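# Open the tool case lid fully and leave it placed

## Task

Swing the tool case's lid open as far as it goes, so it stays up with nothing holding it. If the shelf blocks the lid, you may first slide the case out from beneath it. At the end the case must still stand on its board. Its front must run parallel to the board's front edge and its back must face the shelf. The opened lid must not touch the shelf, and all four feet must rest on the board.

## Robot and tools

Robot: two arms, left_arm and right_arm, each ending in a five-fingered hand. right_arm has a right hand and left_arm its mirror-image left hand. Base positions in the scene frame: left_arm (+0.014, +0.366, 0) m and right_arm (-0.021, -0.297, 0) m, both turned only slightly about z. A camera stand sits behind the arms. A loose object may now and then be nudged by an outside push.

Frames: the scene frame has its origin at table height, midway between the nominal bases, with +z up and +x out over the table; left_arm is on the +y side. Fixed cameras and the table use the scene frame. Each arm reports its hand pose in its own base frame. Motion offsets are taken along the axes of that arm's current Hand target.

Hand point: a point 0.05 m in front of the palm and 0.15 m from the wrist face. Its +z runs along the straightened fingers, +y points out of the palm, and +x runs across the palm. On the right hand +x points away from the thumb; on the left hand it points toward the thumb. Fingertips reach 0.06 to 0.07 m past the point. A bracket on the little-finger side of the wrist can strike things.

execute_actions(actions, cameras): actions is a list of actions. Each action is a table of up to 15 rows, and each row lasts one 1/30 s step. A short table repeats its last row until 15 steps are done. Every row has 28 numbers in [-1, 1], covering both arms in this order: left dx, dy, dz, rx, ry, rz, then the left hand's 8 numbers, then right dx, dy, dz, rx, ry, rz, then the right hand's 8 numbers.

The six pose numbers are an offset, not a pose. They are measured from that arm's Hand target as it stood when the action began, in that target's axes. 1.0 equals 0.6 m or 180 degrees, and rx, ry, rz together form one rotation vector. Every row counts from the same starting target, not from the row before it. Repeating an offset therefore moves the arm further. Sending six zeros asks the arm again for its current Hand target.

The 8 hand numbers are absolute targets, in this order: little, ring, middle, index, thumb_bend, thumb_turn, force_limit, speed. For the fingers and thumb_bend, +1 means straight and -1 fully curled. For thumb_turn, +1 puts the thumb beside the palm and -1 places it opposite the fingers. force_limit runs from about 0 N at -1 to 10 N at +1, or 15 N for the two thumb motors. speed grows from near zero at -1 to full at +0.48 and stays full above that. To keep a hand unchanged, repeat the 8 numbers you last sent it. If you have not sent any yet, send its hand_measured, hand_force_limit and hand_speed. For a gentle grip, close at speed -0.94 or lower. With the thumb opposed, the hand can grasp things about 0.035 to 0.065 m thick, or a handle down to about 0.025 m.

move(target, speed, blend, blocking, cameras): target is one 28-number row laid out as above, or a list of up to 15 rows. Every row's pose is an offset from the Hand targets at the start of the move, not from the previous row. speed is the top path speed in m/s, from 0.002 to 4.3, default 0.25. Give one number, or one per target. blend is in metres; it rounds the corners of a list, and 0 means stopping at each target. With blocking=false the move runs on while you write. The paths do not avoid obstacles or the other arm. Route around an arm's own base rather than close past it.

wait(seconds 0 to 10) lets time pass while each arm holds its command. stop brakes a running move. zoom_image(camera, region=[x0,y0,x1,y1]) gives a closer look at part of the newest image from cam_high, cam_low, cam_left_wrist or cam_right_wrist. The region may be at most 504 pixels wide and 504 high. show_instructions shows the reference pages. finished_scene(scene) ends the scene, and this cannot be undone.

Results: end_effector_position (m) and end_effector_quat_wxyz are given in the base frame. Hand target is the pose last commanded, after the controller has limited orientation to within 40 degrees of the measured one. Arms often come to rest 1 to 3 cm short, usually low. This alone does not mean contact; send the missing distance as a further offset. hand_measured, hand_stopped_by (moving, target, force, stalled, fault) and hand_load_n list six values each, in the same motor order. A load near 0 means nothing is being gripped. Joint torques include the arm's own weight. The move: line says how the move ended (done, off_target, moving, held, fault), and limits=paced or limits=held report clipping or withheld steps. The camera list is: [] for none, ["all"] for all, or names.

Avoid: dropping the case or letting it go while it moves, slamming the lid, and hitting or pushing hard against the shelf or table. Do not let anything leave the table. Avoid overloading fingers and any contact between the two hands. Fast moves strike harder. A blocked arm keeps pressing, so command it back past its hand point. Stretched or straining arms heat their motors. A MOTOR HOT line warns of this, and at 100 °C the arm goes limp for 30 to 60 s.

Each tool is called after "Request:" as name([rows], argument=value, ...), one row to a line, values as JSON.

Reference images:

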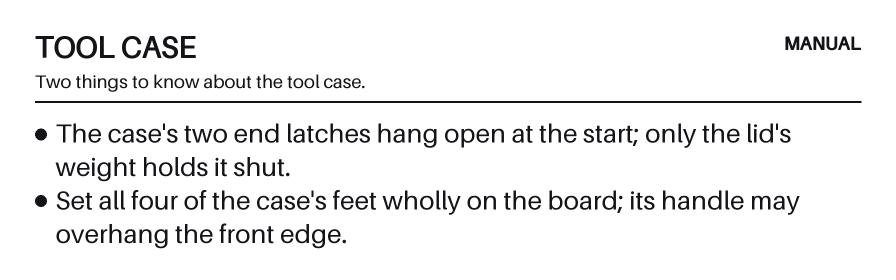

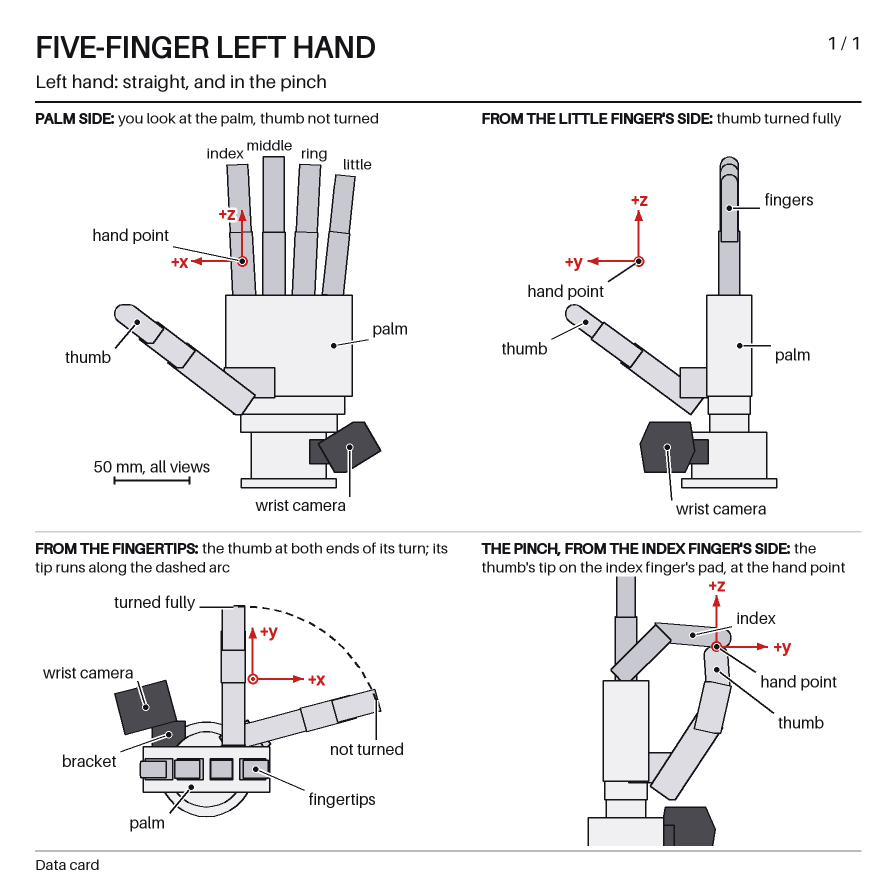

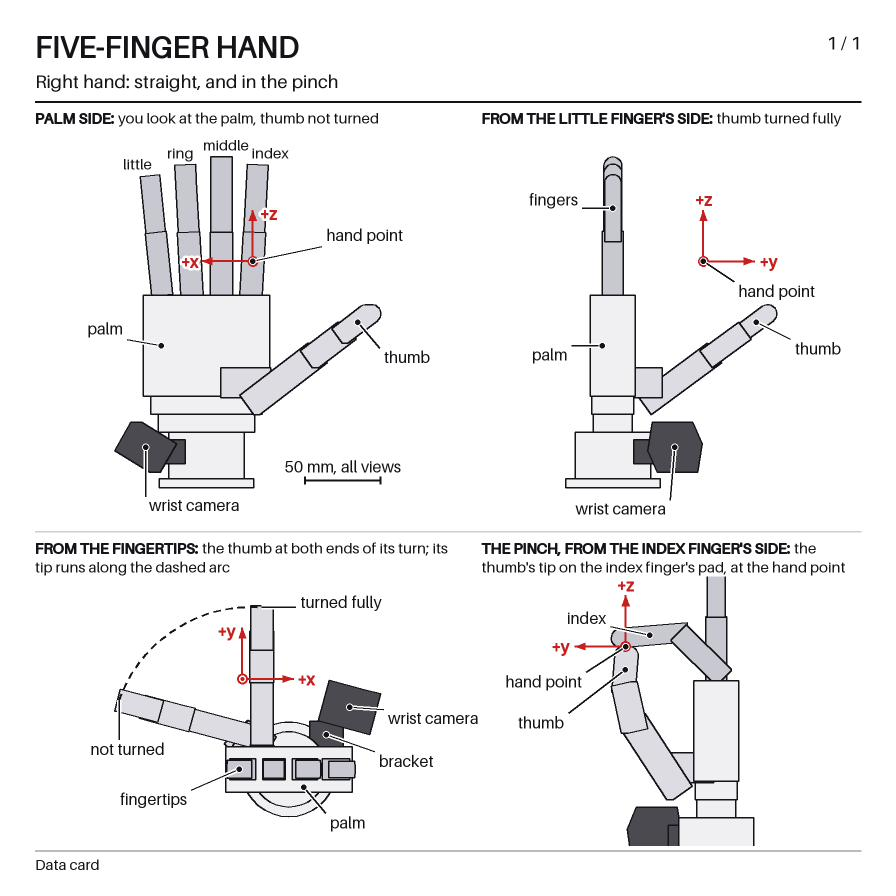

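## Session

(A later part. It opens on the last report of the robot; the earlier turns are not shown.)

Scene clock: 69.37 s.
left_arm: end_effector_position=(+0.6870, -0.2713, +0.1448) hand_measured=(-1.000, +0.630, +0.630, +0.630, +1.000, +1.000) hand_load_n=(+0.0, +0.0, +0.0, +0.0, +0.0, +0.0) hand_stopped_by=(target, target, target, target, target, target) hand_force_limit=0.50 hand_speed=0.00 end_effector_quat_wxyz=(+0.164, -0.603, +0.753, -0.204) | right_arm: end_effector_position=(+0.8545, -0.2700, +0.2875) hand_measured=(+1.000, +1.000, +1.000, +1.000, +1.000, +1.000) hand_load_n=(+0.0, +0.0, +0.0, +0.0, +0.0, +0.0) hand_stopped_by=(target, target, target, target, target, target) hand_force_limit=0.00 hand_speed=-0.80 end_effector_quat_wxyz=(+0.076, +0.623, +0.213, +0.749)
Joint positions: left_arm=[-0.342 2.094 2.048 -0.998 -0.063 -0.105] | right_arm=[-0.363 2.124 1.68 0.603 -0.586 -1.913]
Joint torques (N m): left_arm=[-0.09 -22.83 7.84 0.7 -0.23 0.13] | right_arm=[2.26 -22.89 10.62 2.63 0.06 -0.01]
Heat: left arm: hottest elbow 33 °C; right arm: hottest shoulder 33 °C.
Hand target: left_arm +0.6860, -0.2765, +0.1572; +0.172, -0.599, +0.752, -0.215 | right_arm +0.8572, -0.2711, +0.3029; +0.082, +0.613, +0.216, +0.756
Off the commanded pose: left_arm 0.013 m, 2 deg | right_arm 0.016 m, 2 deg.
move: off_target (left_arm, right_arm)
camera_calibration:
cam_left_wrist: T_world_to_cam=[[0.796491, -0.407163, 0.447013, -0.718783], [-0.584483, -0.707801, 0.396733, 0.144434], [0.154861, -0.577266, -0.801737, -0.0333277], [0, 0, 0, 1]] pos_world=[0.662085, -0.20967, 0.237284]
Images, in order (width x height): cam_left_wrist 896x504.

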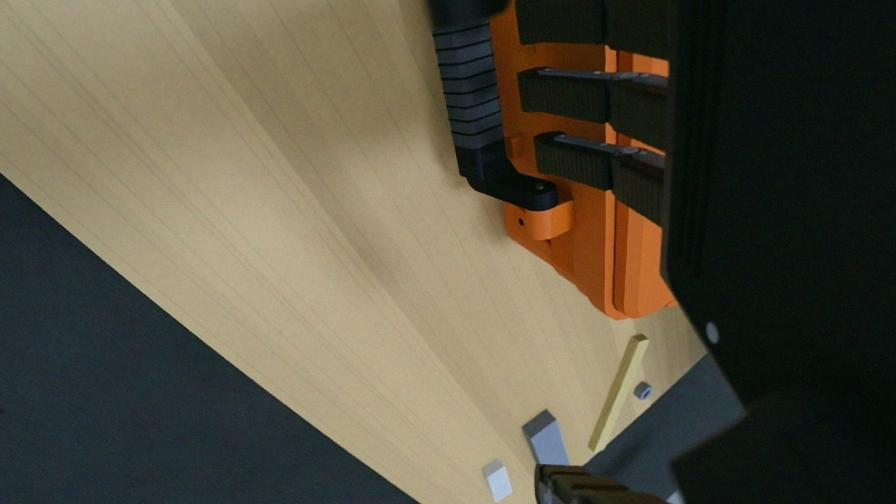

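Request:
move([
  [0.0007,0.0143,0.0167,0,0,0,-1,0.63,0.63,0.63,1,1,0.5,0,0,0,0,0,0,0,1,1,1,1,1,1,0,-0.8],
  [0.0007,0.0143,0.0167,0,0,0,-1,0.74,0.74,0.74,1,1,0.5,-0.5,0,0,0,0,0,0,1,1,1,1,1,1,0,-0.8],
], speed=0.06, cameras=["cam_left_wrist"])

Scene clock: 74.77 s.
left_arm: end_effector_position=(+0.6852, -0.2706, +0.1289) hand_measured=(-1.000, +0.740, +0.740, +0.740, +1.000, +1.000) hand_load_n=(+0.0, +0.0, +0.0, +0.0, +0.0, +0.0) hand_stopped_by=(target, target, target, target, target, target) hand_force_limit=0.50 hand_speed=-0.50 end_effector_quat_wxyz=(+0.164, -0.603, +0.754, -0.202) | right_arm: end_effector_position=(+0.8545, -0.2700, +0.2875) hand_measured=(+1.000, +1.000, +1.000, +1.000, +1.000, +1.000) hand_load_n=(+0.0, +0.0, +0.0, +0.5, +0.0, +0.0) hand_stopped_by=(target, target, target, target, target, target) hand_force_limit=0.00 hand_speed=-0.80 end_effector_quat_wxyz=(+0.076, +0.623, +0.213, +0.749)
Joint positions: left_arm=[-0.342 2.094 2.007 -0.961 -0.064 -0.105] | right_arm=[-0.363 2.124 1.68 0.603 -0.586 -1.913]
Joint torques (N m): left_arm=[-0.15 -23.06 7.82 0.84 -0.23 0.12] | right_arm=[2.84 -22.01 10.62 2.69 0.05 -0.01]
Heat: left arm: hottest elbow 32 °C; right arm: hottest shoulder 33 °C.
Hand target: left_arm +0.6841, -0.2764, +0.1440; +0.172, -0.599, +0.752, -0.215 | right_arm +0.8572, -0.2711, +0.3029; +0.082, +0.613, +0.216, +0.756
Off the commanded pose: left_arm 0.016 m, 2 deg | right_arm 0.016 m, 2 deg.
move: off_target (left_arm, right_arm); target 2's new numbers were sent with left_arm's hand 0.016 m and 2 deg from that target
camera_calibration:
cam_left_wrist: T_world_to_cam=[[0.797988, -0.40761, 0.443925, -0.71077], [-0.583064, -0.708515, 0.397546, 0.148904], [0.152484, -0.576073, -0.803049, -0.0431446], [0, 0, 0, 1]] pos_world=[0.660585, -0.209071, 0.221685]
Images, in order (width x height): cam_left_wrist 896x504.

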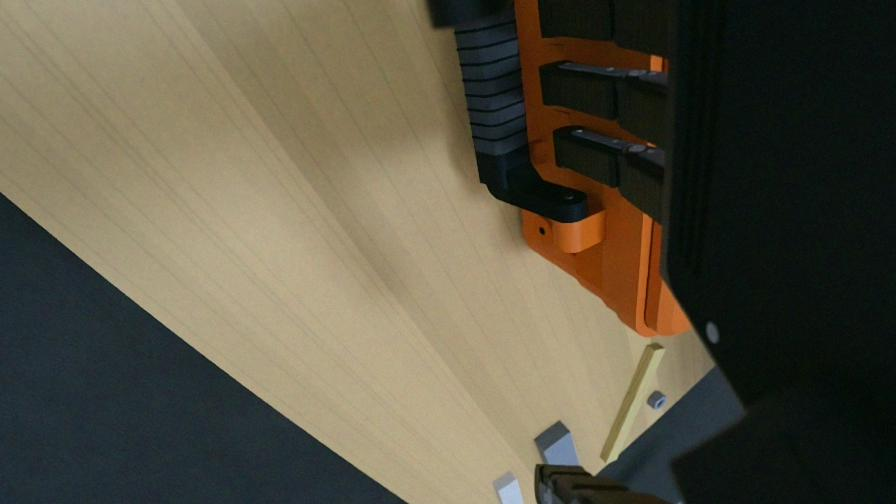

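Request:
move([
  [-0.0018,-0.006,0.0043,0,0,0,-1,0.74,0.74,0.74,1,1,0.5,-0.5,0,0,0,0,0,0,1,1,1,1,1,1,0,-0.8],
  [-0.0018,0.009,0.03,0,0,0,-1,0.74,0.74,0.74,1,1,0.5,-0.5,0,0,0,0,0,0,1,1,1,1,1,1,0,-0.8],
], speed=0.05, cameras=["cam_left_wrist"])

Scene clock: 77.83 s.
left_arm: end_effector_position=(+0.6874, -0.2714, +0.1238) hand_measured=(-1.000, +0.740, +0.740, +0.740, +1.000, +1.000) hand_load_n=(+0.0, +0.0, -0.5, -1.0, +0.0, +0.0) hand_stopped_by=(target, target, target, target, target, target) hand_force_limit=0.50 hand_speed=-0.50 end_effector_quat_wxyz=(+0.167, -0.603, +0.752, -0.207) | right_arm: end_effector_position=(+0.8545, -0.2700, +0.2875) hand_measured=(+1.000, +1.000, +1.000, +1.000, +1.000, +1.000) hand_load_n=(+0.0, +0.0, +0.0, +0.5, +0.0, +0.0) hand_stopped_by=(target, target, target, target, target, target) hand_force_limit=0.00 hand_speed=-0.80 end_effector_quat_wxyz=(+0.076, +0.623, +0.213, +0.749)
Joint positions: left_arm=[-0.342 2.094 1.991 -0.934 -0.064 -0.105] | right_arm=[-0.363 2.124 1.68 0.603 -0.586 -1.913]
Joint torques (N m): left_arm=[0.09 -21.36 7.94 1.11 -0.19 0.14] | right_arm=[2.67 -22.65 10.71 2.65 0.04 -0.06]
Heat: left arm: hottest elbow 32 °C; right arm: hottest elbow 34 °C.
Hand target: left_arm +0.6891, -0.2764, +0.1259; +0.172, -0.599, +0.752, -0.215 | right_arm +0.8572, -0.2711, +0.3029; +0.082, +0.613, +0.216, +0.756
Off the commanded pose: left_arm 0.006 m, 1 deg | right_arm 0.016 m, 2 deg.
move: off_target (right_arm)
camera_calibration:
cam_left_wrist: T_world_to_cam=[[0.793263, -0.406026, 0.453737, -0.708017], [-0.587261, -0.707009, 0.394034, 0.155438], [0.160809, -0.579034, -0.799287, -0.0550803], [0, 0, 0, 1]] pos_world=[0.661783, -0.20947, 0.21598]
Images, in order (width x height): cam_left_wrist 896x504.

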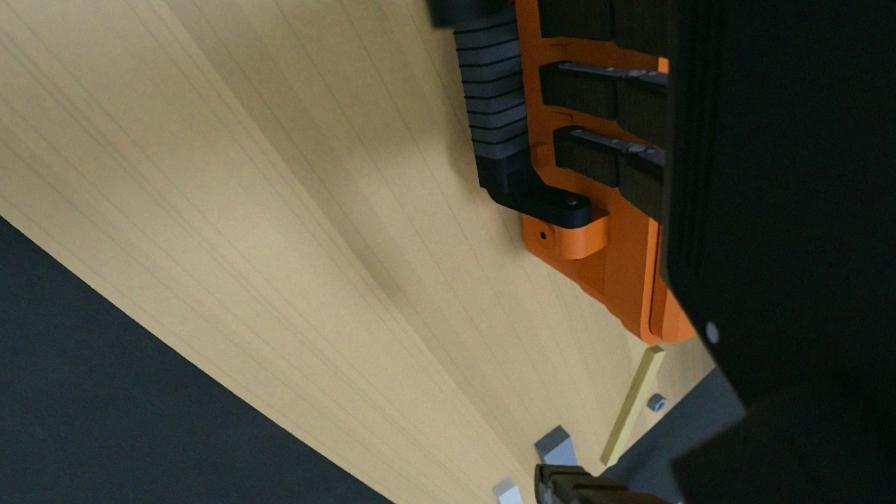

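Request:
zoom_image(camera="cam_left_wrist", region=[430, 0, 700, 350])

Request:
zoom_image(camera="cam_left_wrist", region=[500, 60, 680, 260])

Scaled by 1.440 from the camera's 896x504 image, which has a finer 1280x720 frame.

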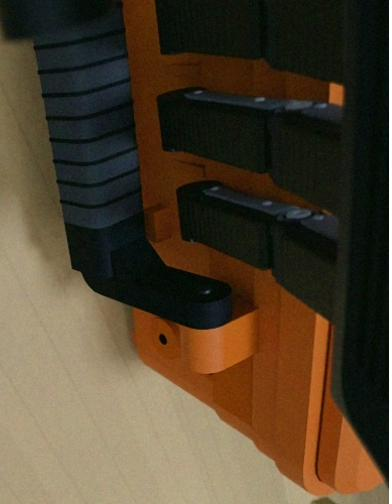

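Scaled by 2.520 from the camera's 896x504 image, which has a finer 1280x720 frame.

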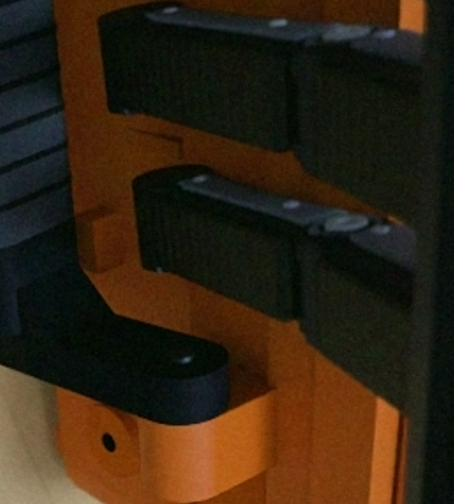

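Request:
move(target=[0.0008,0.0205,0.0266,0,0,0,-1,0.74,0.74,0.74,1,1,0.5,-0.5,0,0,0,0,0,0,1,1,1,1,1,1,0,-0.8], speed=0.05, cameras=["cam_left_wrist"])

Scene clock: 81.13 s.
left_arm: end_effector_position=(+0.6883, -0.2717, +0.1070) hand_measured=(-1.000, +0.740, +0.740, +0.740, +1.000, +1.000) hand_load_n=(+0.0, +0.0, +0.0, -0.5, +0.0, +0.0) hand_stopped_by=(target, target, target, target, target, target) hand_force_limit=0.50 hand_speed=-0.50 end_effector_quat_wxyz=(+0.170, -0.602, +0.751, -0.212) | right_arm: end_effector_position=(+0.8545, -0.2700, +0.2875) hand_measured=(+1.000, +1.000, +1.000, +1.000, +1.000, +1.000) hand_load_n=(+0.0, +0.0, +0.0, +0.0, +0.0, +0.0) hand_stopped_by=(target, target, target, target, target, target) hand_force_limit=0.00 hand_speed=-0.80 end_effector_quat_wxyz=(+0.076, +0.623, +0.213, +0.749)
Joint positions: left_arm=[-0.342 2.094 1.944 -0.874 -0.064 -0.105] | right_arm=[-0.363 2.124 1.68 0.603 -0.586 -1.913]
Joint torques (N m): left_arm=[-0.03 -21.13 7.66 0.92 -0.21 0.13] | right_arm=[2.14 -22.95 10.56 2.69 0.07 -0.02]
Heat: left arm: hottest elbow 32 °C; right arm: hottest shoulder 34 °C.
Hand target: left_arm +0.6870, -0.2764, +0.1057; +0.172, -0.599, +0.752, -0.215 | right_arm +0.8572, -0.2711, +0.3029; +0.082, +0.613, +0.216, +0.756
Off the commanded pose: left_arm 0.005 m, 1 deg | right_arm 0.016 m, 2 deg.
move: off_target (right_arm)
camera_calibration:
cam_left_wrist: T_world_to_cam=[[0.787988, -0.40408, 0.464537, -0.698212], [-0.591745, -0.705417, 0.390159, 0.16628], [0.170037, -0.582328, -0.794972, -0.0764736], [0, 0, 0, 1]] pos_world=[0.661581, -0.209369, 0.198675]
Images, in order (width x height): cam_left_wrist 896x504.

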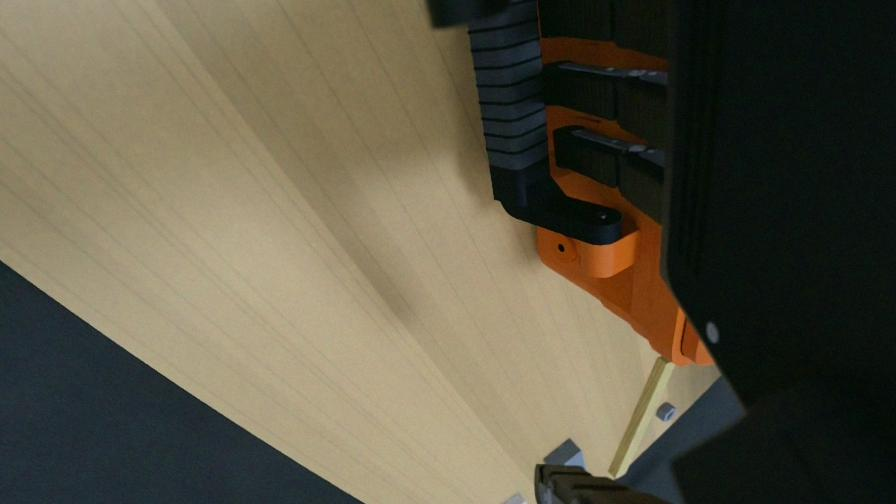

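Request:
move(target=[0.0004,0.0157,0.0228,0,0,0,-1,0.74,0.74,0.74,1,1,0.5,-0.5,0,0,0,0,0,0,1,1,1,1,1,1,0,-0.8], speed=0.05, cameras=["cam_left_wrist", "cam_high"])

Scene clock: 82.67 s.
left_arm: end_effector_position=(+0.6881, -0.2716, +0.1015) hand_measured=(-1.000, +0.740, +0.740, +0.740, +1.000, +1.000) hand_load_n=(+0.0, +0.0, -1.5, -1.0, +0.0, +0.0) hand_stopped_by=(target, target, target, target, target, target) hand_force_limit=0.50 hand_speed=-0.50 end_effector_quat_wxyz=(+0.172, -0.601, +0.750, -0.216) | right_arm: end_effector_position=(+0.8545, -0.2700, +0.2875) hand_measured=(+1.000, +1.000, +1.000, +1.000, +1.000, +1.000) hand_load_n=(+0.0, +0.0, +0.0, -0.5, +0.0, +0.0) hand_stopped_by=(target, target, target, target, target, target) hand_force_limit=0.00 hand_speed=-0.80 end_effector_quat_wxyz=(+0.076, +0.623, +0.213, +0.749)
Joint positions: left_arm=[-0.342 2.089 1.918 -0.843 -0.064 -0.105] | right_arm=[-0.363 2.124 1.68 0.603 -0.586 -1.913]
Joint torques (N m): left_arm=[-0.03 -20.07 7.13 1.09 -0.22 0.13] | right_arm=[2.73 -22.48 10.58 2.54 0.04 -0.03]
Heat: left arm: hottest elbow 32 °C; right arm: hottest shoulder 34 °C.
Hand target: left_arm +0.6863, -0.2765, +0.0893; +0.172, -0.599, +0.752, -0.215 | right_arm +0.8572, -0.2711, +0.3029; +0.082, +0.613, +0.216, +0.756
Off the commanded pose: left_arm 0.013 m, 0 deg | right_arm 0.016 m, 2 deg.
move: off_target (left_arm, right_arm)
camera_calibration:
cam_left_wrist: T_world_to_cam=[[0.783453, -0.402524, 0.473472, -0.692834], [-0.595512, -0.704093, 0.386806, 0.171593], [0.17767, -0.585002, -0.791332, -0.0871865], [0, 0, 0, 1]] pos_world=[0.66048, -0.209069, 0.192671]
Images, in order (width x height): cam_high 896x504, cam_left_wrist 896x504.

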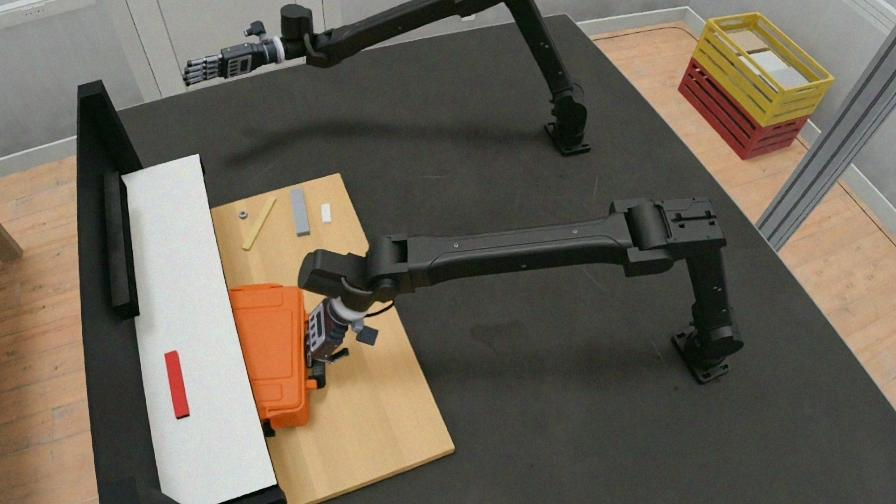

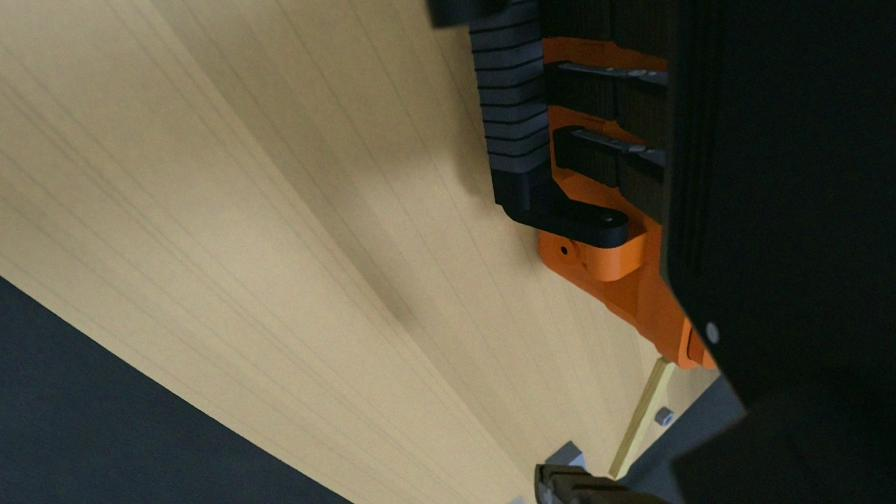

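Request:
move(target=[-0.0007,0.0149,0.03,0,0,0,-1,0.74,0.74,0.74,1,1,0.5,-0.5,0,0,0,0,0,0,1,1,1,1,1,1,0,-0.8], speed=0.05, cameras=["cam_left_wrist"])

Request:
zoom_image(camera="cam_left_wrist", region=[460, 0, 680, 260])

Scene clock: 84.63 s.
left_arm: end_effector_position=(+0.6880, -0.2716, +0.0989) hand_measured=(-1.000, +0.740, +0.740, +0.740, +1.000, +1.000) hand_load_n=(+0.0, +0.0, -3.0, -2.0, +0.0, +0.0) hand_stopped_by=(target, target, target, target, target, target) hand_force_limit=0.50 hand_speed=-0.50 end_effector_quat_wxyz=(+0.176, -0.600, +0.748, -0.222) | right_arm: end_effector_position=(+0.8545, -0.2700, +0.2875) hand_measured=(+1.000, +1.000, +1.000, +1.000, +1.000, +1.000) hand_load_n=(+0.0, +0.0, +0.0, +0.0, +0.0, +0.0) hand_stopped_by=(target, target, target, target, target, target) hand_force_limit=0.00 hand_speed=-0.80 end_effector_quat_wxyz=(+0.076, +0.623, +0.213, +0.749)
Joint positions: left_arm=[-0.342 2.08 1.893 -0.814 -0.064 -0.105] | right_arm=[-0.363 2.124 1.68 0.603 -0.586 -1.913]
Joint torques (N m): left_arm=[0.03 -18.26 6.82 1.47 -0.2 0.13] | right_arm=[2.14 -22.42 10.59 2.65 0.05 -0.03]
Heat: left arm: hottest elbow 32 °C; right arm: hottest shoulder 34 °C.
Hand target: left_arm +0.6883, -0.2765, +0.0694; +0.172, -0.599, +0.752, -0.215 | right_arm +0.8572, -0.2711, +0.3029; +0.082, +0.613, +0.216, +0.756
Off the commanded pose: left_arm 0.030 m, 1 deg | right_arm 0.016 m, 2 deg.
move: off_target (left_arm, right_arm)
camera_calibration:
cam_left_wrist: T_world_to_cam=[[0.777229, -0.400294, 0.485469, -0.687799], [-0.600511, -0.702284, 0.38234, 0.176929], [0.187888, -0.588695, -0.786216, -0.0976745], [0, 0, 0, 1]] pos_world=[0.659177, -0.208568, 0.189465]
Images, in order (width x height): cam_left_wrist 896x504.

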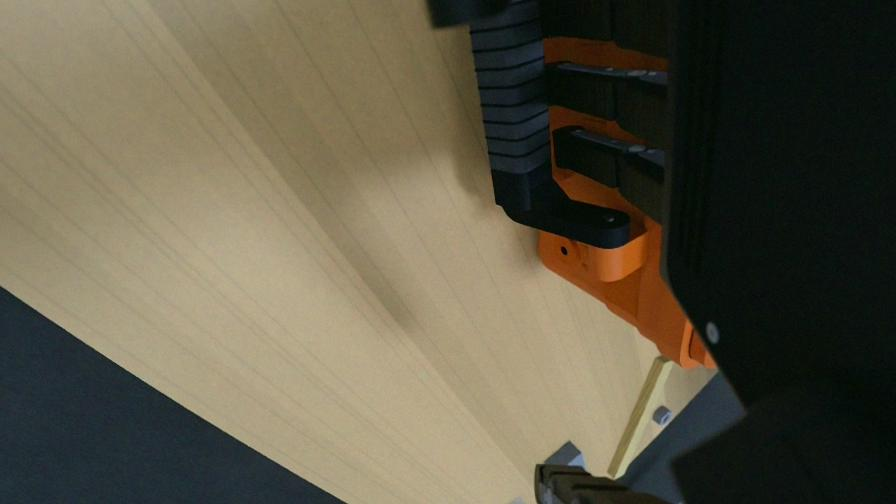

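Scaled by 1.938 from the camera's 896x504 image, which has a finer 1280x720 frame.

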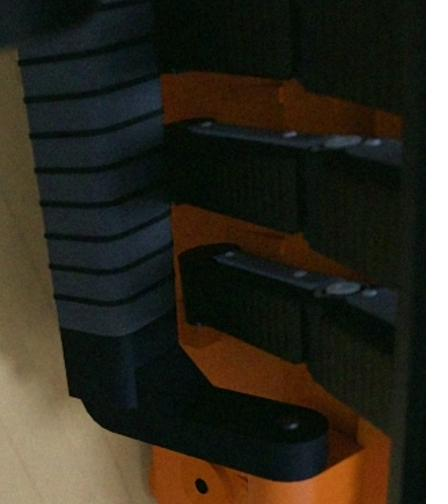

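Request:
move(target=[0,0.0258,-0.0555,0,0,0,-1,0.74,0.74,0.74,1,1,0.5,-0.5,0,0,0,0,0,0,1,1,1,1,1,1,0,-0.8], speed=0.05, cameras=["cam_left_wrist"])

Scene clock: 86.83 s.
left_arm: end_effector_position=(+0.6684, -0.2645, +0.0871) hand_measured=(-1.000, +0.740, +0.740, +0.740, +1.000, +1.000) hand_load_n=(+0.0, +1.0, +0.0, +0.0, +0.0, +0.0) hand_stopped_by=(target, target, target, target, target, target) hand_force_limit=0.50 hand_speed=-0.50 end_effector_quat_wxyz=(+0.175, -0.601, +0.749, -0.217) | right_arm: end_effector_position=(+0.8545, -0.2700, +0.2875) hand_measured=(+1.000, +1.000, +1.000, +1.000, +1.000, +1.000) hand_load_n=(-0.5, +0.0, +0.0, +0.0, +0.0, +0.0) hand_stopped_by=(target, target, target, target, target, target) hand_force_limit=0.00 hand_speed=-0.80 end_effector_quat_wxyz=(+0.076, +0.623, +0.213, +0.749)
Joint positions: left_arm=[-0.343 2.035 1.79 -0.765 -0.067 -0.105] | right_arm=[-0.363 2.124 1.68 0.603 -0.586 -1.913]
Joint torques (N m): left_arm=[-0.32 -21.42 6.83 0.12 -0.19 0.08] | right_arm=[2.2 -22.53 10.61 2.71 0.05 -0.02]
Heat: left arm: hottest elbow 32 °C; right arm: hottest shoulder 34 °C.
Hand target: left_arm +0.6583, -0.2695, +0.0891; +0.172, -0.599, +0.752, -0.215 | right_arm +0.8572, -0.2711, +0.3029; +0.082, +0.613, +0.216, +0.756
Off the commanded pose: left_arm 0.012 m, 1 deg | right_arm 0.016 m, 2 deg.
move: off_target (left_arm, right_arm)
camera_calibration:
cam_left_wrist: T_world_to_cam=[[0.781326, -0.402237, 0.477215, -0.666579], [-0.596831, -0.705166, 0.382796, 0.171476], [0.182541, -0.583905, -0.791033, -0.0937918], [0, 0, 0, 1]] pos_world=[0.640278, -0.201969, 0.178269]
Images, in order (width x height): cam_left_wrist 896x504.

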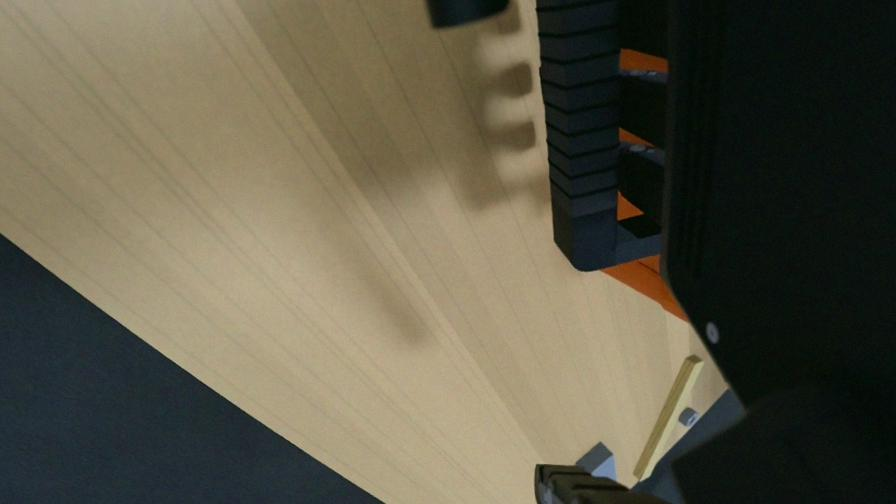

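Request:
move([
  [0,0,0,0,0,0,-1,0.5,0.5,0.5,1,1,0.5,-0.6,0,0,0,0,0,0,1,1,1,1,1,1,0,-0.8],
  [0.0412,0.108,-0.0675,0,-0.0206,-0.033,-1,0.5,0.5,0.5,1,1,0.5,-0.6,0,0,0,0,0,0,1,1,1,1,1,1,0,-0.8],
], speed=0.06, cameras=["cam_left_wrist","cam_high"])

Scene clock: 92.13 s.
left_arm: end_effector_position=(+0.5974, -0.2691, +0.0899) hand_measured=(-1.000, +0.500, +0.500, +0.500, +1.000, +1.000) hand_load_n=(+0.0, +2.5, +0.0, +0.0, +0.0, +0.0) hand_stopped_by=(target, target, target, target, target, target) hand_force_limit=0.50 hand_speed=-0.60 end_effector_quat_wxyz=(+0.195, -0.641, +0.712, -0.211) | right_arm: end_effector_position=(+0.8545, -0.2700, +0.2875) hand_measured=(+1.000, +1.000, +1.000, +1.000, +1.000, +1.000) hand_load_n=(+0.0, +0.0, +0.0, +0.0, +0.0, +0.0) hand_stopped_by=(target, target, target, target, target, target) hand_force_limit=0.00 hand_speed=-0.80 end_effector_quat_wxyz=(+0.076, +0.623, +0.213, +0.749)
Joint positions: left_arm=[-0.406 1.854 1.515 -0.672 -0.171 -0.251] | right_arm=[-0.363 2.124 1.68 0.603 -0.586 -1.913]
Joint torques (N m): left_arm=[-0.97 -19.19 5.94 -0.25 -0.13 -0.17] | right_arm=[2.14 -22.89 10.67 2.48 0.07 -0.04]
Heat: left arm: hottest elbow 31 °C; right arm: hottest shoulder 34 °C.
Hand target: left_arm +0.5783, -0.2768, +0.0895; +0.184, -0.644, +0.714, -0.204 | right_arm +0.8572, -0.2711, +0.3029; +0.082, +0.613, +0.216, +0.756
Off the commanded pose: left_arm 0.021 m, 1 deg | right_arm 0.016 m, 2 deg.
move: off_target (left_arm, right_arm)
camera_calibration:
cam_left_wrist: T_world_to_cam=[[0.813722, -0.311669, 0.490631, -0.610455], [-0.518255, -0.771227, 0.369622, 0.0612255], [0.263188, -0.555042, -0.789089, -0.121934], [0, 0, 0, 1]] pos_world=[0.560563, -0.21072, 0.180661]
Images, in order (width x height): cam_high 896x504, cam_left_wrist 896x504.

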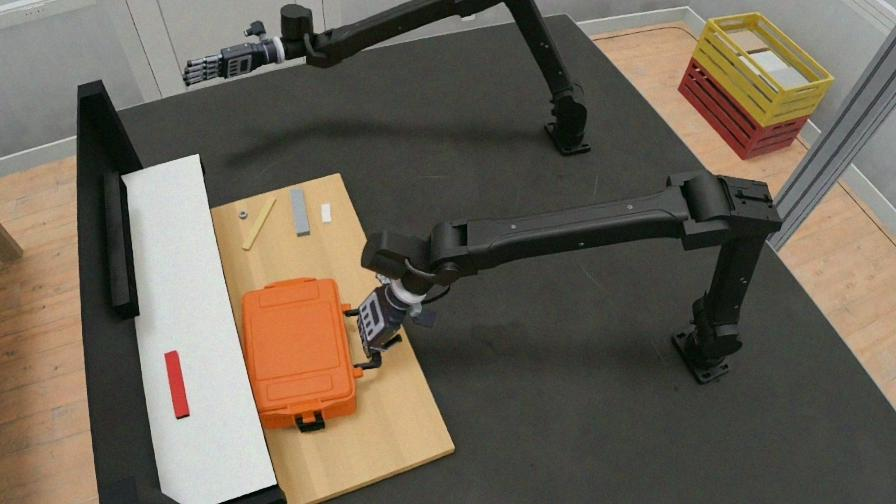

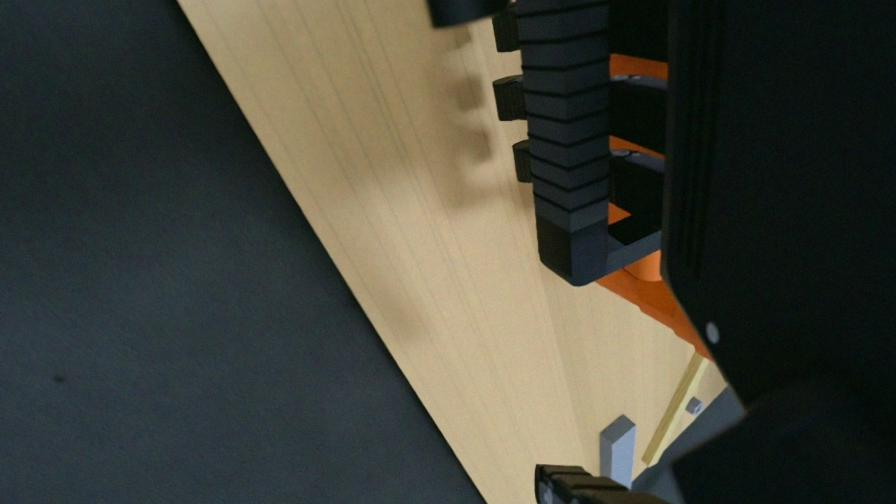

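Request:
zoom_image(camera="cam_high", region=[220, 250, 420, 450])

Scaled by 2.520 from the camera's 896x504 image, which has a finer 1280x720 frame.

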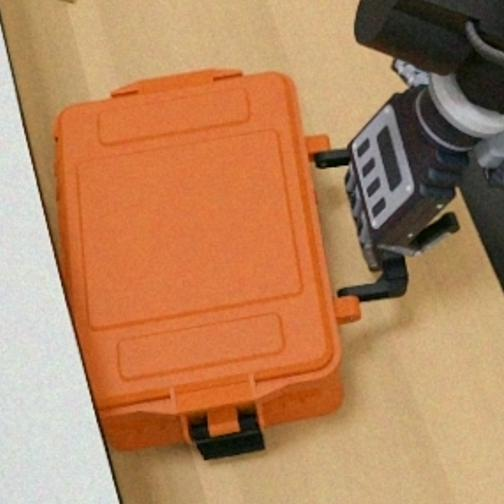

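Request:
move(target=[0.027,0.1257,-0.0782,0,-0.0235,-0.0377,-1,0.5,0.5,0.5,1,1,0.5,-0.6,0,0,0,0,0,0,1,1,1,1,1,1,0,-0.8], speed=0.06, cameras=["cam_left_wrist","cam_high"])

Request:
zoom_image(camera="cam_high", region=[220, 200, 520, 500])

Scene clock: 96.70 s.
left_arm: end_effector_position=(+0.5086, -0.2767, +0.0893) hand_measured=(-1.000, +0.500, +0.500, +0.500, +1.000, +1.000) hand_load_n=(+0.0, +2.0, +0.0, +0.0, -0.5, +0.0) hand_stopped_by=(target, target, target, target, target, target) hand_force_limit=0.50 hand_speed=-0.60 end_effector_quat_wxyz=(-0.208, +0.692, -0.663, +0.197) | right_arm: end_effector_position=(+0.8545, -0.2700, +0.2875) hand_measured=(+1.000, +1.000, +1.000, +1.000, +1.000, +1.000) hand_load_n=(+0.0, +0.0, +0.0, +0.0, +0.0, +0.0) hand_stopped_by=(target, target, target, target, target, target) hand_force_limit=0.00 hand_speed=-0.80 end_effector_quat_wxyz=(+0.076, +0.623, +0.213, +0.749)
Joint positions: left_arm=[-0.504 1.673 1.267 -0.655 -0.292 -0.469] | right_arm=[-0.363 2.124 1.68 0.603 -0.586 -1.913]
Joint torques (N m): left_arm=[-1.32 -16.44 5.91 -0.54 -0.11 -0.08] | right_arm=[2.26 -22.83 10.58 2.7 0.06 -0.01]
Heat: left arm: hottest elbow 31 °C; right arm: hottest elbow 35 °C.
Hand target: left_arm +0.4883, -0.2835, +0.0894; -0.198, +0.692, -0.667, +0.191 | right_arm +0.8572, -0.2711, +0.3029; +0.082, +0.613, +0.216, +0.756
Off the commanded pose: left_arm 0.022 m, 1 deg | right_arm 0.016 m, 2 deg.
move: off_target (left_arm, right_arm)
camera_calibration:
cam_left_wrist: T_world_to_cam=[[0.850846, -0.187911, 0.490664, -0.524926], [-0.400169, -0.83692, 0.373402, -0.0690363], [0.34048, -0.514056, -0.787286, -0.131437], [0, 0, 0, 1]] pos_world=[0.463756, -0.223984, 0.179861]
Images, in order (width x height): cam_high 896x504, cam_left_wrist 896x504.

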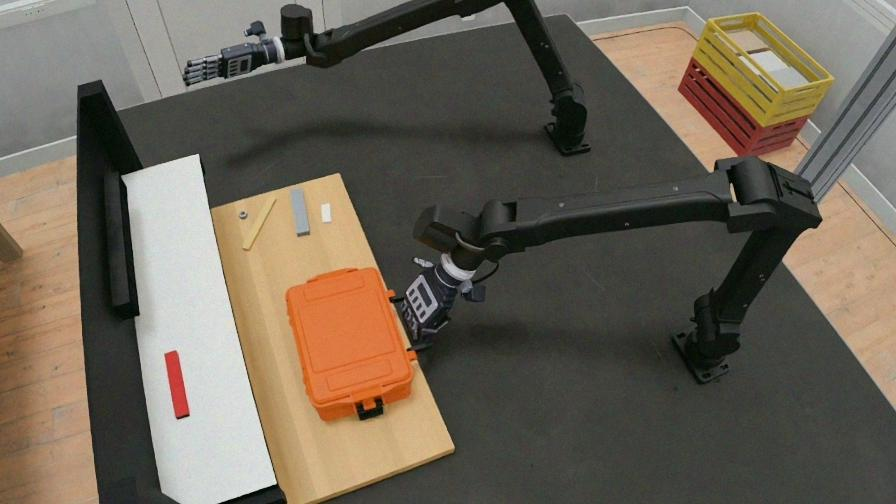

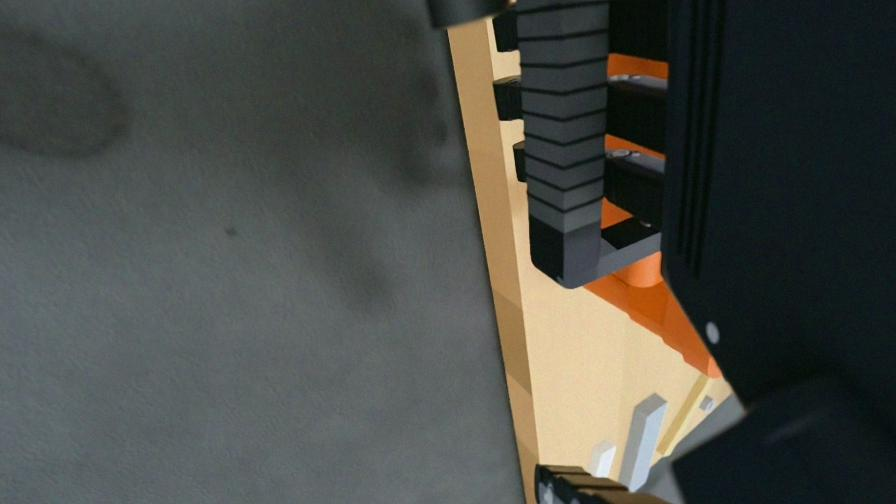

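Scaled by 1.680 from the camera's 896x504 image, which has a finer 1280x720 frame.

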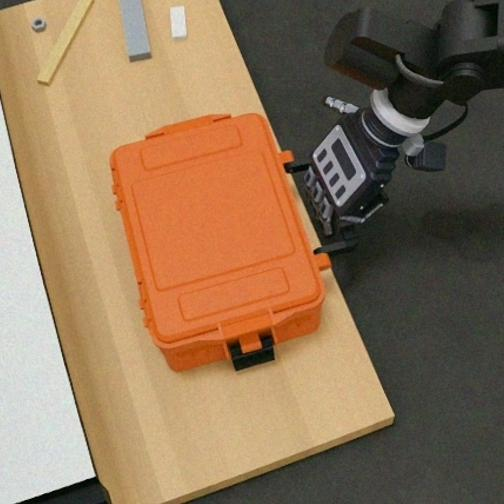

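Request:
move(target=[0.0042,0.0185,-0.0116,0,-0.0103,-0.0165,-1,0.5,0.5,0.5,1,1,0.5,-0.6,0,0,0,0,0,0,1,1,1,1,1,1,0,-0.8], speed=0.05, cameras=["cam_left_wrist","cam_high"])

Request:
zoom_image(camera="cam_high", region=[220, 200, 520, 500])

Scene clock: 99.70 s.
left_arm: end_effector_position=(+0.4980, -0.2805, +0.0894) hand_measured=(-1.000, +0.500, +0.500, +0.500, +1.000, +1.000) hand_load_n=(+0.0, +2.0, +0.0, +0.0, +0.0, +0.0) hand_stopped_by=(target, target, target, target, target, target) hand_force_limit=0.50 hand_speed=-0.60 end_effector_quat_wxyz=(-0.214, +0.712, -0.640, +0.194) | right_arm: end_effector_position=(+0.8545, -0.2700, +0.2875) hand_measured=(+1.000, +1.000, +1.000, +1.000, +1.000, +1.000) hand_load_n=(+0.0, +0.0, +0.0, +0.0, +0.0, +0.0) hand_stopped_by=(target, target, target, target, target, target) hand_force_limit=0.00 hand_speed=-0.80 end_effector_quat_wxyz=(+0.076, +0.623, +0.213, +0.749)
Joint positions: left_arm=[-0.528 1.655 1.244 -0.667 -0.333 -0.551] | right_arm=[-0.363 2.124 1.68 0.603 -0.586 -1.913]
Joint torques (N m): left_arm=[-1.44 -16.21 5.97 -0.9 -0.11 -0.13] | right_arm=[2.26 -22.71 10.67 2.66 0.04 -0.04]
Heat: left arm: hottest elbow 31 °C; right arm: hottest elbow 35 °C.
Hand target: left_arm +0.4753, -0.2865, +0.0894; -0.204, +0.712, -0.646, +0.185 | right_arm +0.8572, -0.2711, +0.3029; +0.082, +0.613, +0.216, +0.756
Off the commanded pose: left_arm 0.023 m, 2 deg | right_arm 0.016 m, 2 deg.
move: off_target (left_arm, right_arm)
camera_calibration:
cam_left_wrist: T_world_to_cam=[[0.857867, -0.130797, 0.496947, -0.504644], [-0.348656, -0.858567, 0.375901, -0.108437], [0.377495, -0.495737, -0.782139, -0.143432], [0, 0, 0, 1]] pos_world=[0.449255, -0.230211, 0.179358]
Images, in order (width x height): cam_high 896x504, cam_left_wrist 896x504.

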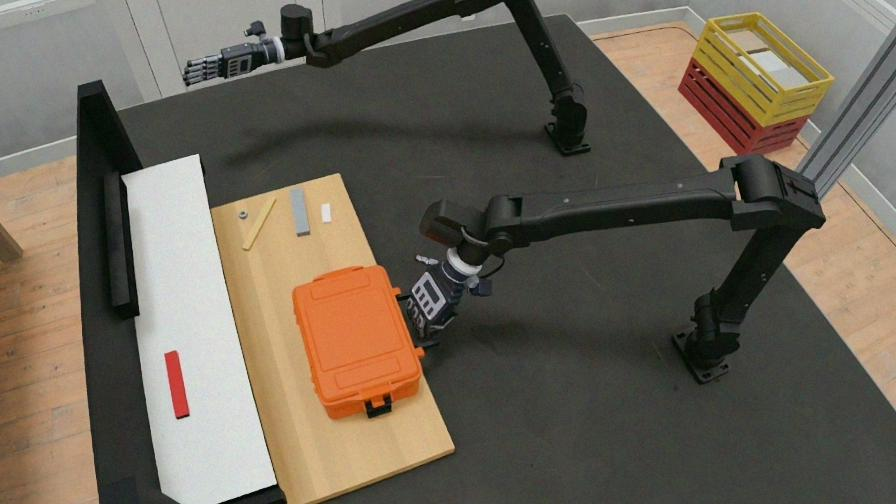

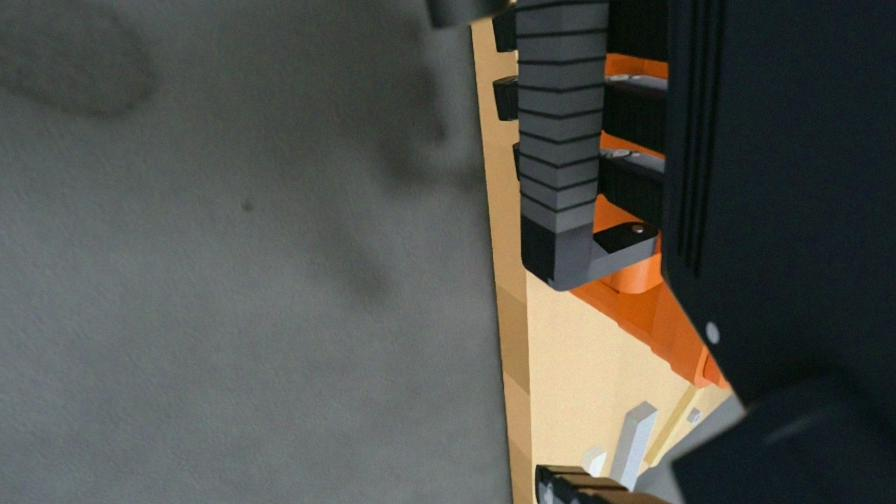

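Scaled by 1.680 from the camera's 896x504 image, which has a finer 1280x720 frame.

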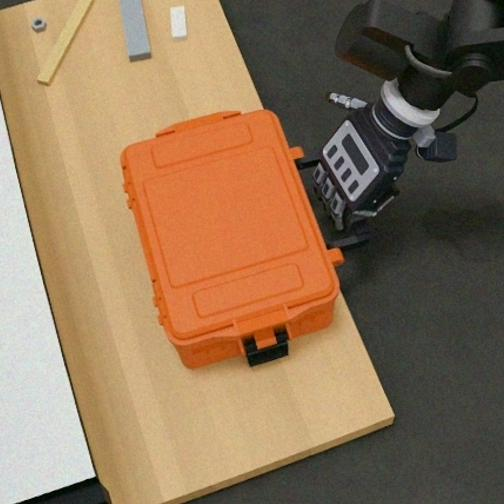

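Request:
zoom_image(camera="cam_high", region=[280, 250, 440, 430])

Scaled by 2.800 from the camera's 896x504 image, which has a finer 1280x720 frame.

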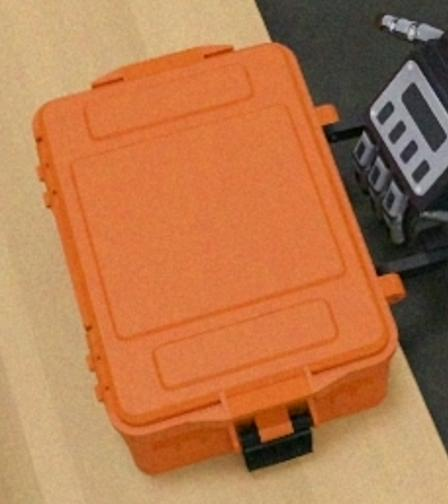

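Request:
move([
  [0.0061,-0.0703,0.0065,0,0,0,-1,0.7,0.7,0.7,1,1,0.5,-0.5,0,0,0,0,0,0,1,1,1,1,1,1,0,-0.8],
  [0.0061,-0.177,-0.1647,0,0,0,-1,0.7,0.7,0.7,1,1,0.5,-0.5,0,0,0,0,0,0,1,1,1,1,1,1,0,-0.8],
], speed=[0.04,0.1], cameras=["cam_left_wrist","cam_high"])

Request:
zoom_image(camera="cam_high", region=[280, 250, 440, 430])

Scene clock: 109.07 s.
left_arm: end_effector_position=(+0.4965, -0.2823, +0.1927) hand_measured=(-1.000, +0.700, +0.700, +0.700, +1.000, +1.000) hand_load_n=(+0.0, +0.0, +0.0, +0.0, +0.0, +0.0) hand_stopped_by=(target, target, target, target, target, target) hand_force_limit=0.50 hand_speed=-0.50 end_effector_quat_wxyz=(-0.196, +0.715, -0.653, +0.154) | right_arm: end_effector_position=(+0.8545, -0.2700, +0.2875) hand_measured=(+1.000, +1.000, +1.000, +1.000, +1.000, +1.000) hand_load_n=(+0.0, +0.0, +0.5, +0.0, +0.0, +0.0) hand_stopped_by=(target, target, target, target, target, target) hand_force_limit=0.00 hand_speed=-0.80 end_effector_quat_wxyz=(+0.076, +0.623, +0.213, +0.749)
Joint positions: left_arm=[-0.525 1.64 1.528 -1.057 -0.313 -0.551] | right_arm=[-0.363 2.124 1.68 0.603 -0.586 -1.913]
Joint torques (N m): left_arm=[1.14 -15.68 13.85 -0.18 -0.25 0.27] | right_arm=[2.26 -22.59 10.61 2.69 0.03 -0.02]
Heat: left arm: hottest elbow 31 °C; right arm: hottest shoulder 35 °C.
Hand target: left_arm +0.5132, -0.2867, +0.2294; -0.204, +0.712, -0.646, +0.185 | right_arm +0.8572, -0.2711, +0.3029; +0.082, +0.613, +0.216, +0.756
Off the commanded pose: left_arm 0.041 m, 4 deg | right_arm 0.016 m, 2 deg.
move: off_target (left_arm, right_arm)
camera_calibration:
cam_left_wrist: T_world_to_cam=[[0.897225, -0.149155, 0.415619, -0.56411], [-0.320016, -0.868183, 0.379273, -0.166941], [0.304263, -0.473298, -0.826688, -0.0117028], [0, 0, 0, 1]] pos_world=[0.456271, -0.234614, 0.288096]
Images, in order (width x height): cam_high 896x504, cam_left_wrist 896x504.

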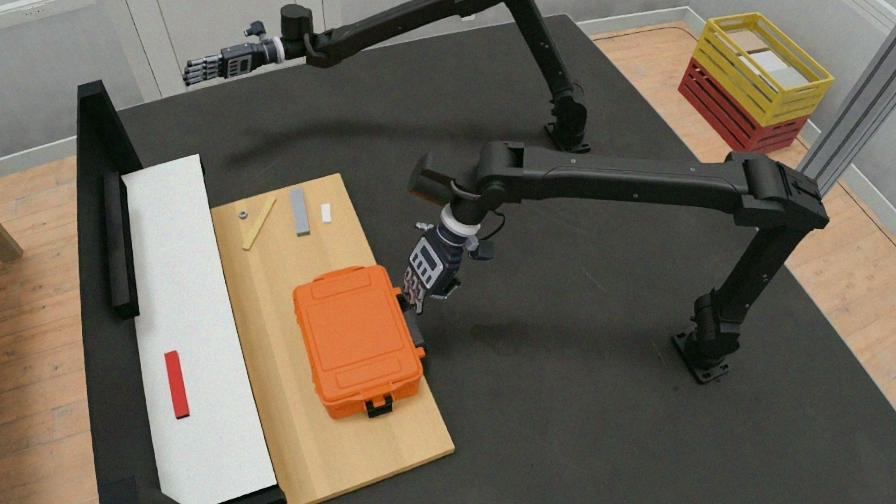

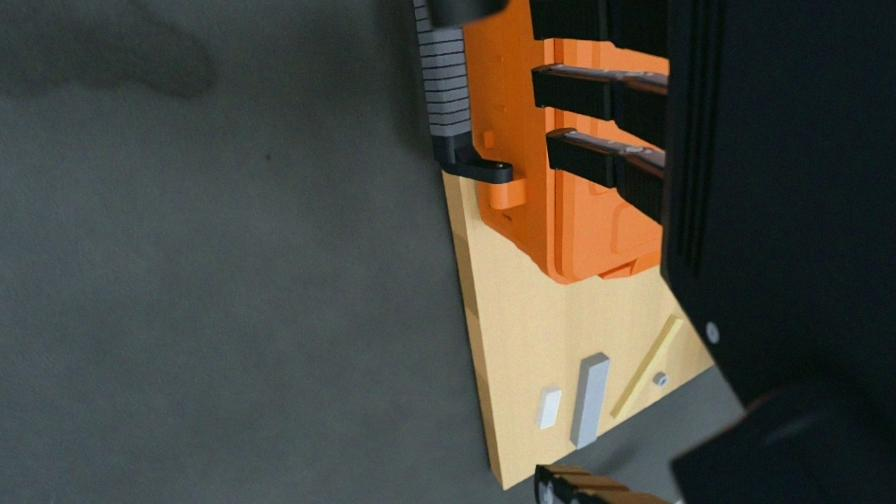

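Scaled by 2.800 from the camera's 896x504 image, which has a finer 1280x720 frame.

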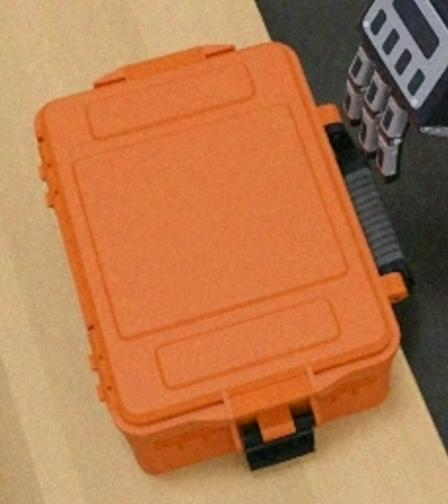

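Request:
zoom_image(camera="cam_left_wrist", region=[400, 0, 680, 300])

Scaled by 1.680 from the camera's 896x504 image, which has a finer 1280x720 frame.

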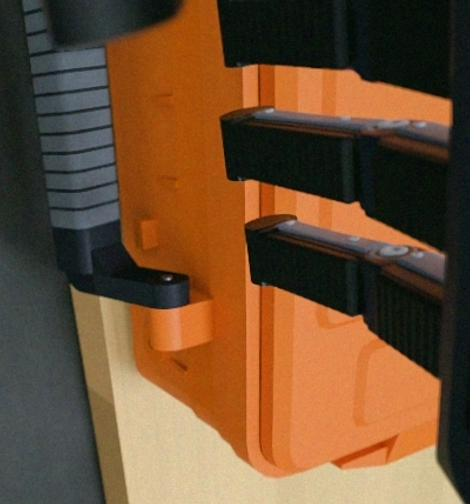

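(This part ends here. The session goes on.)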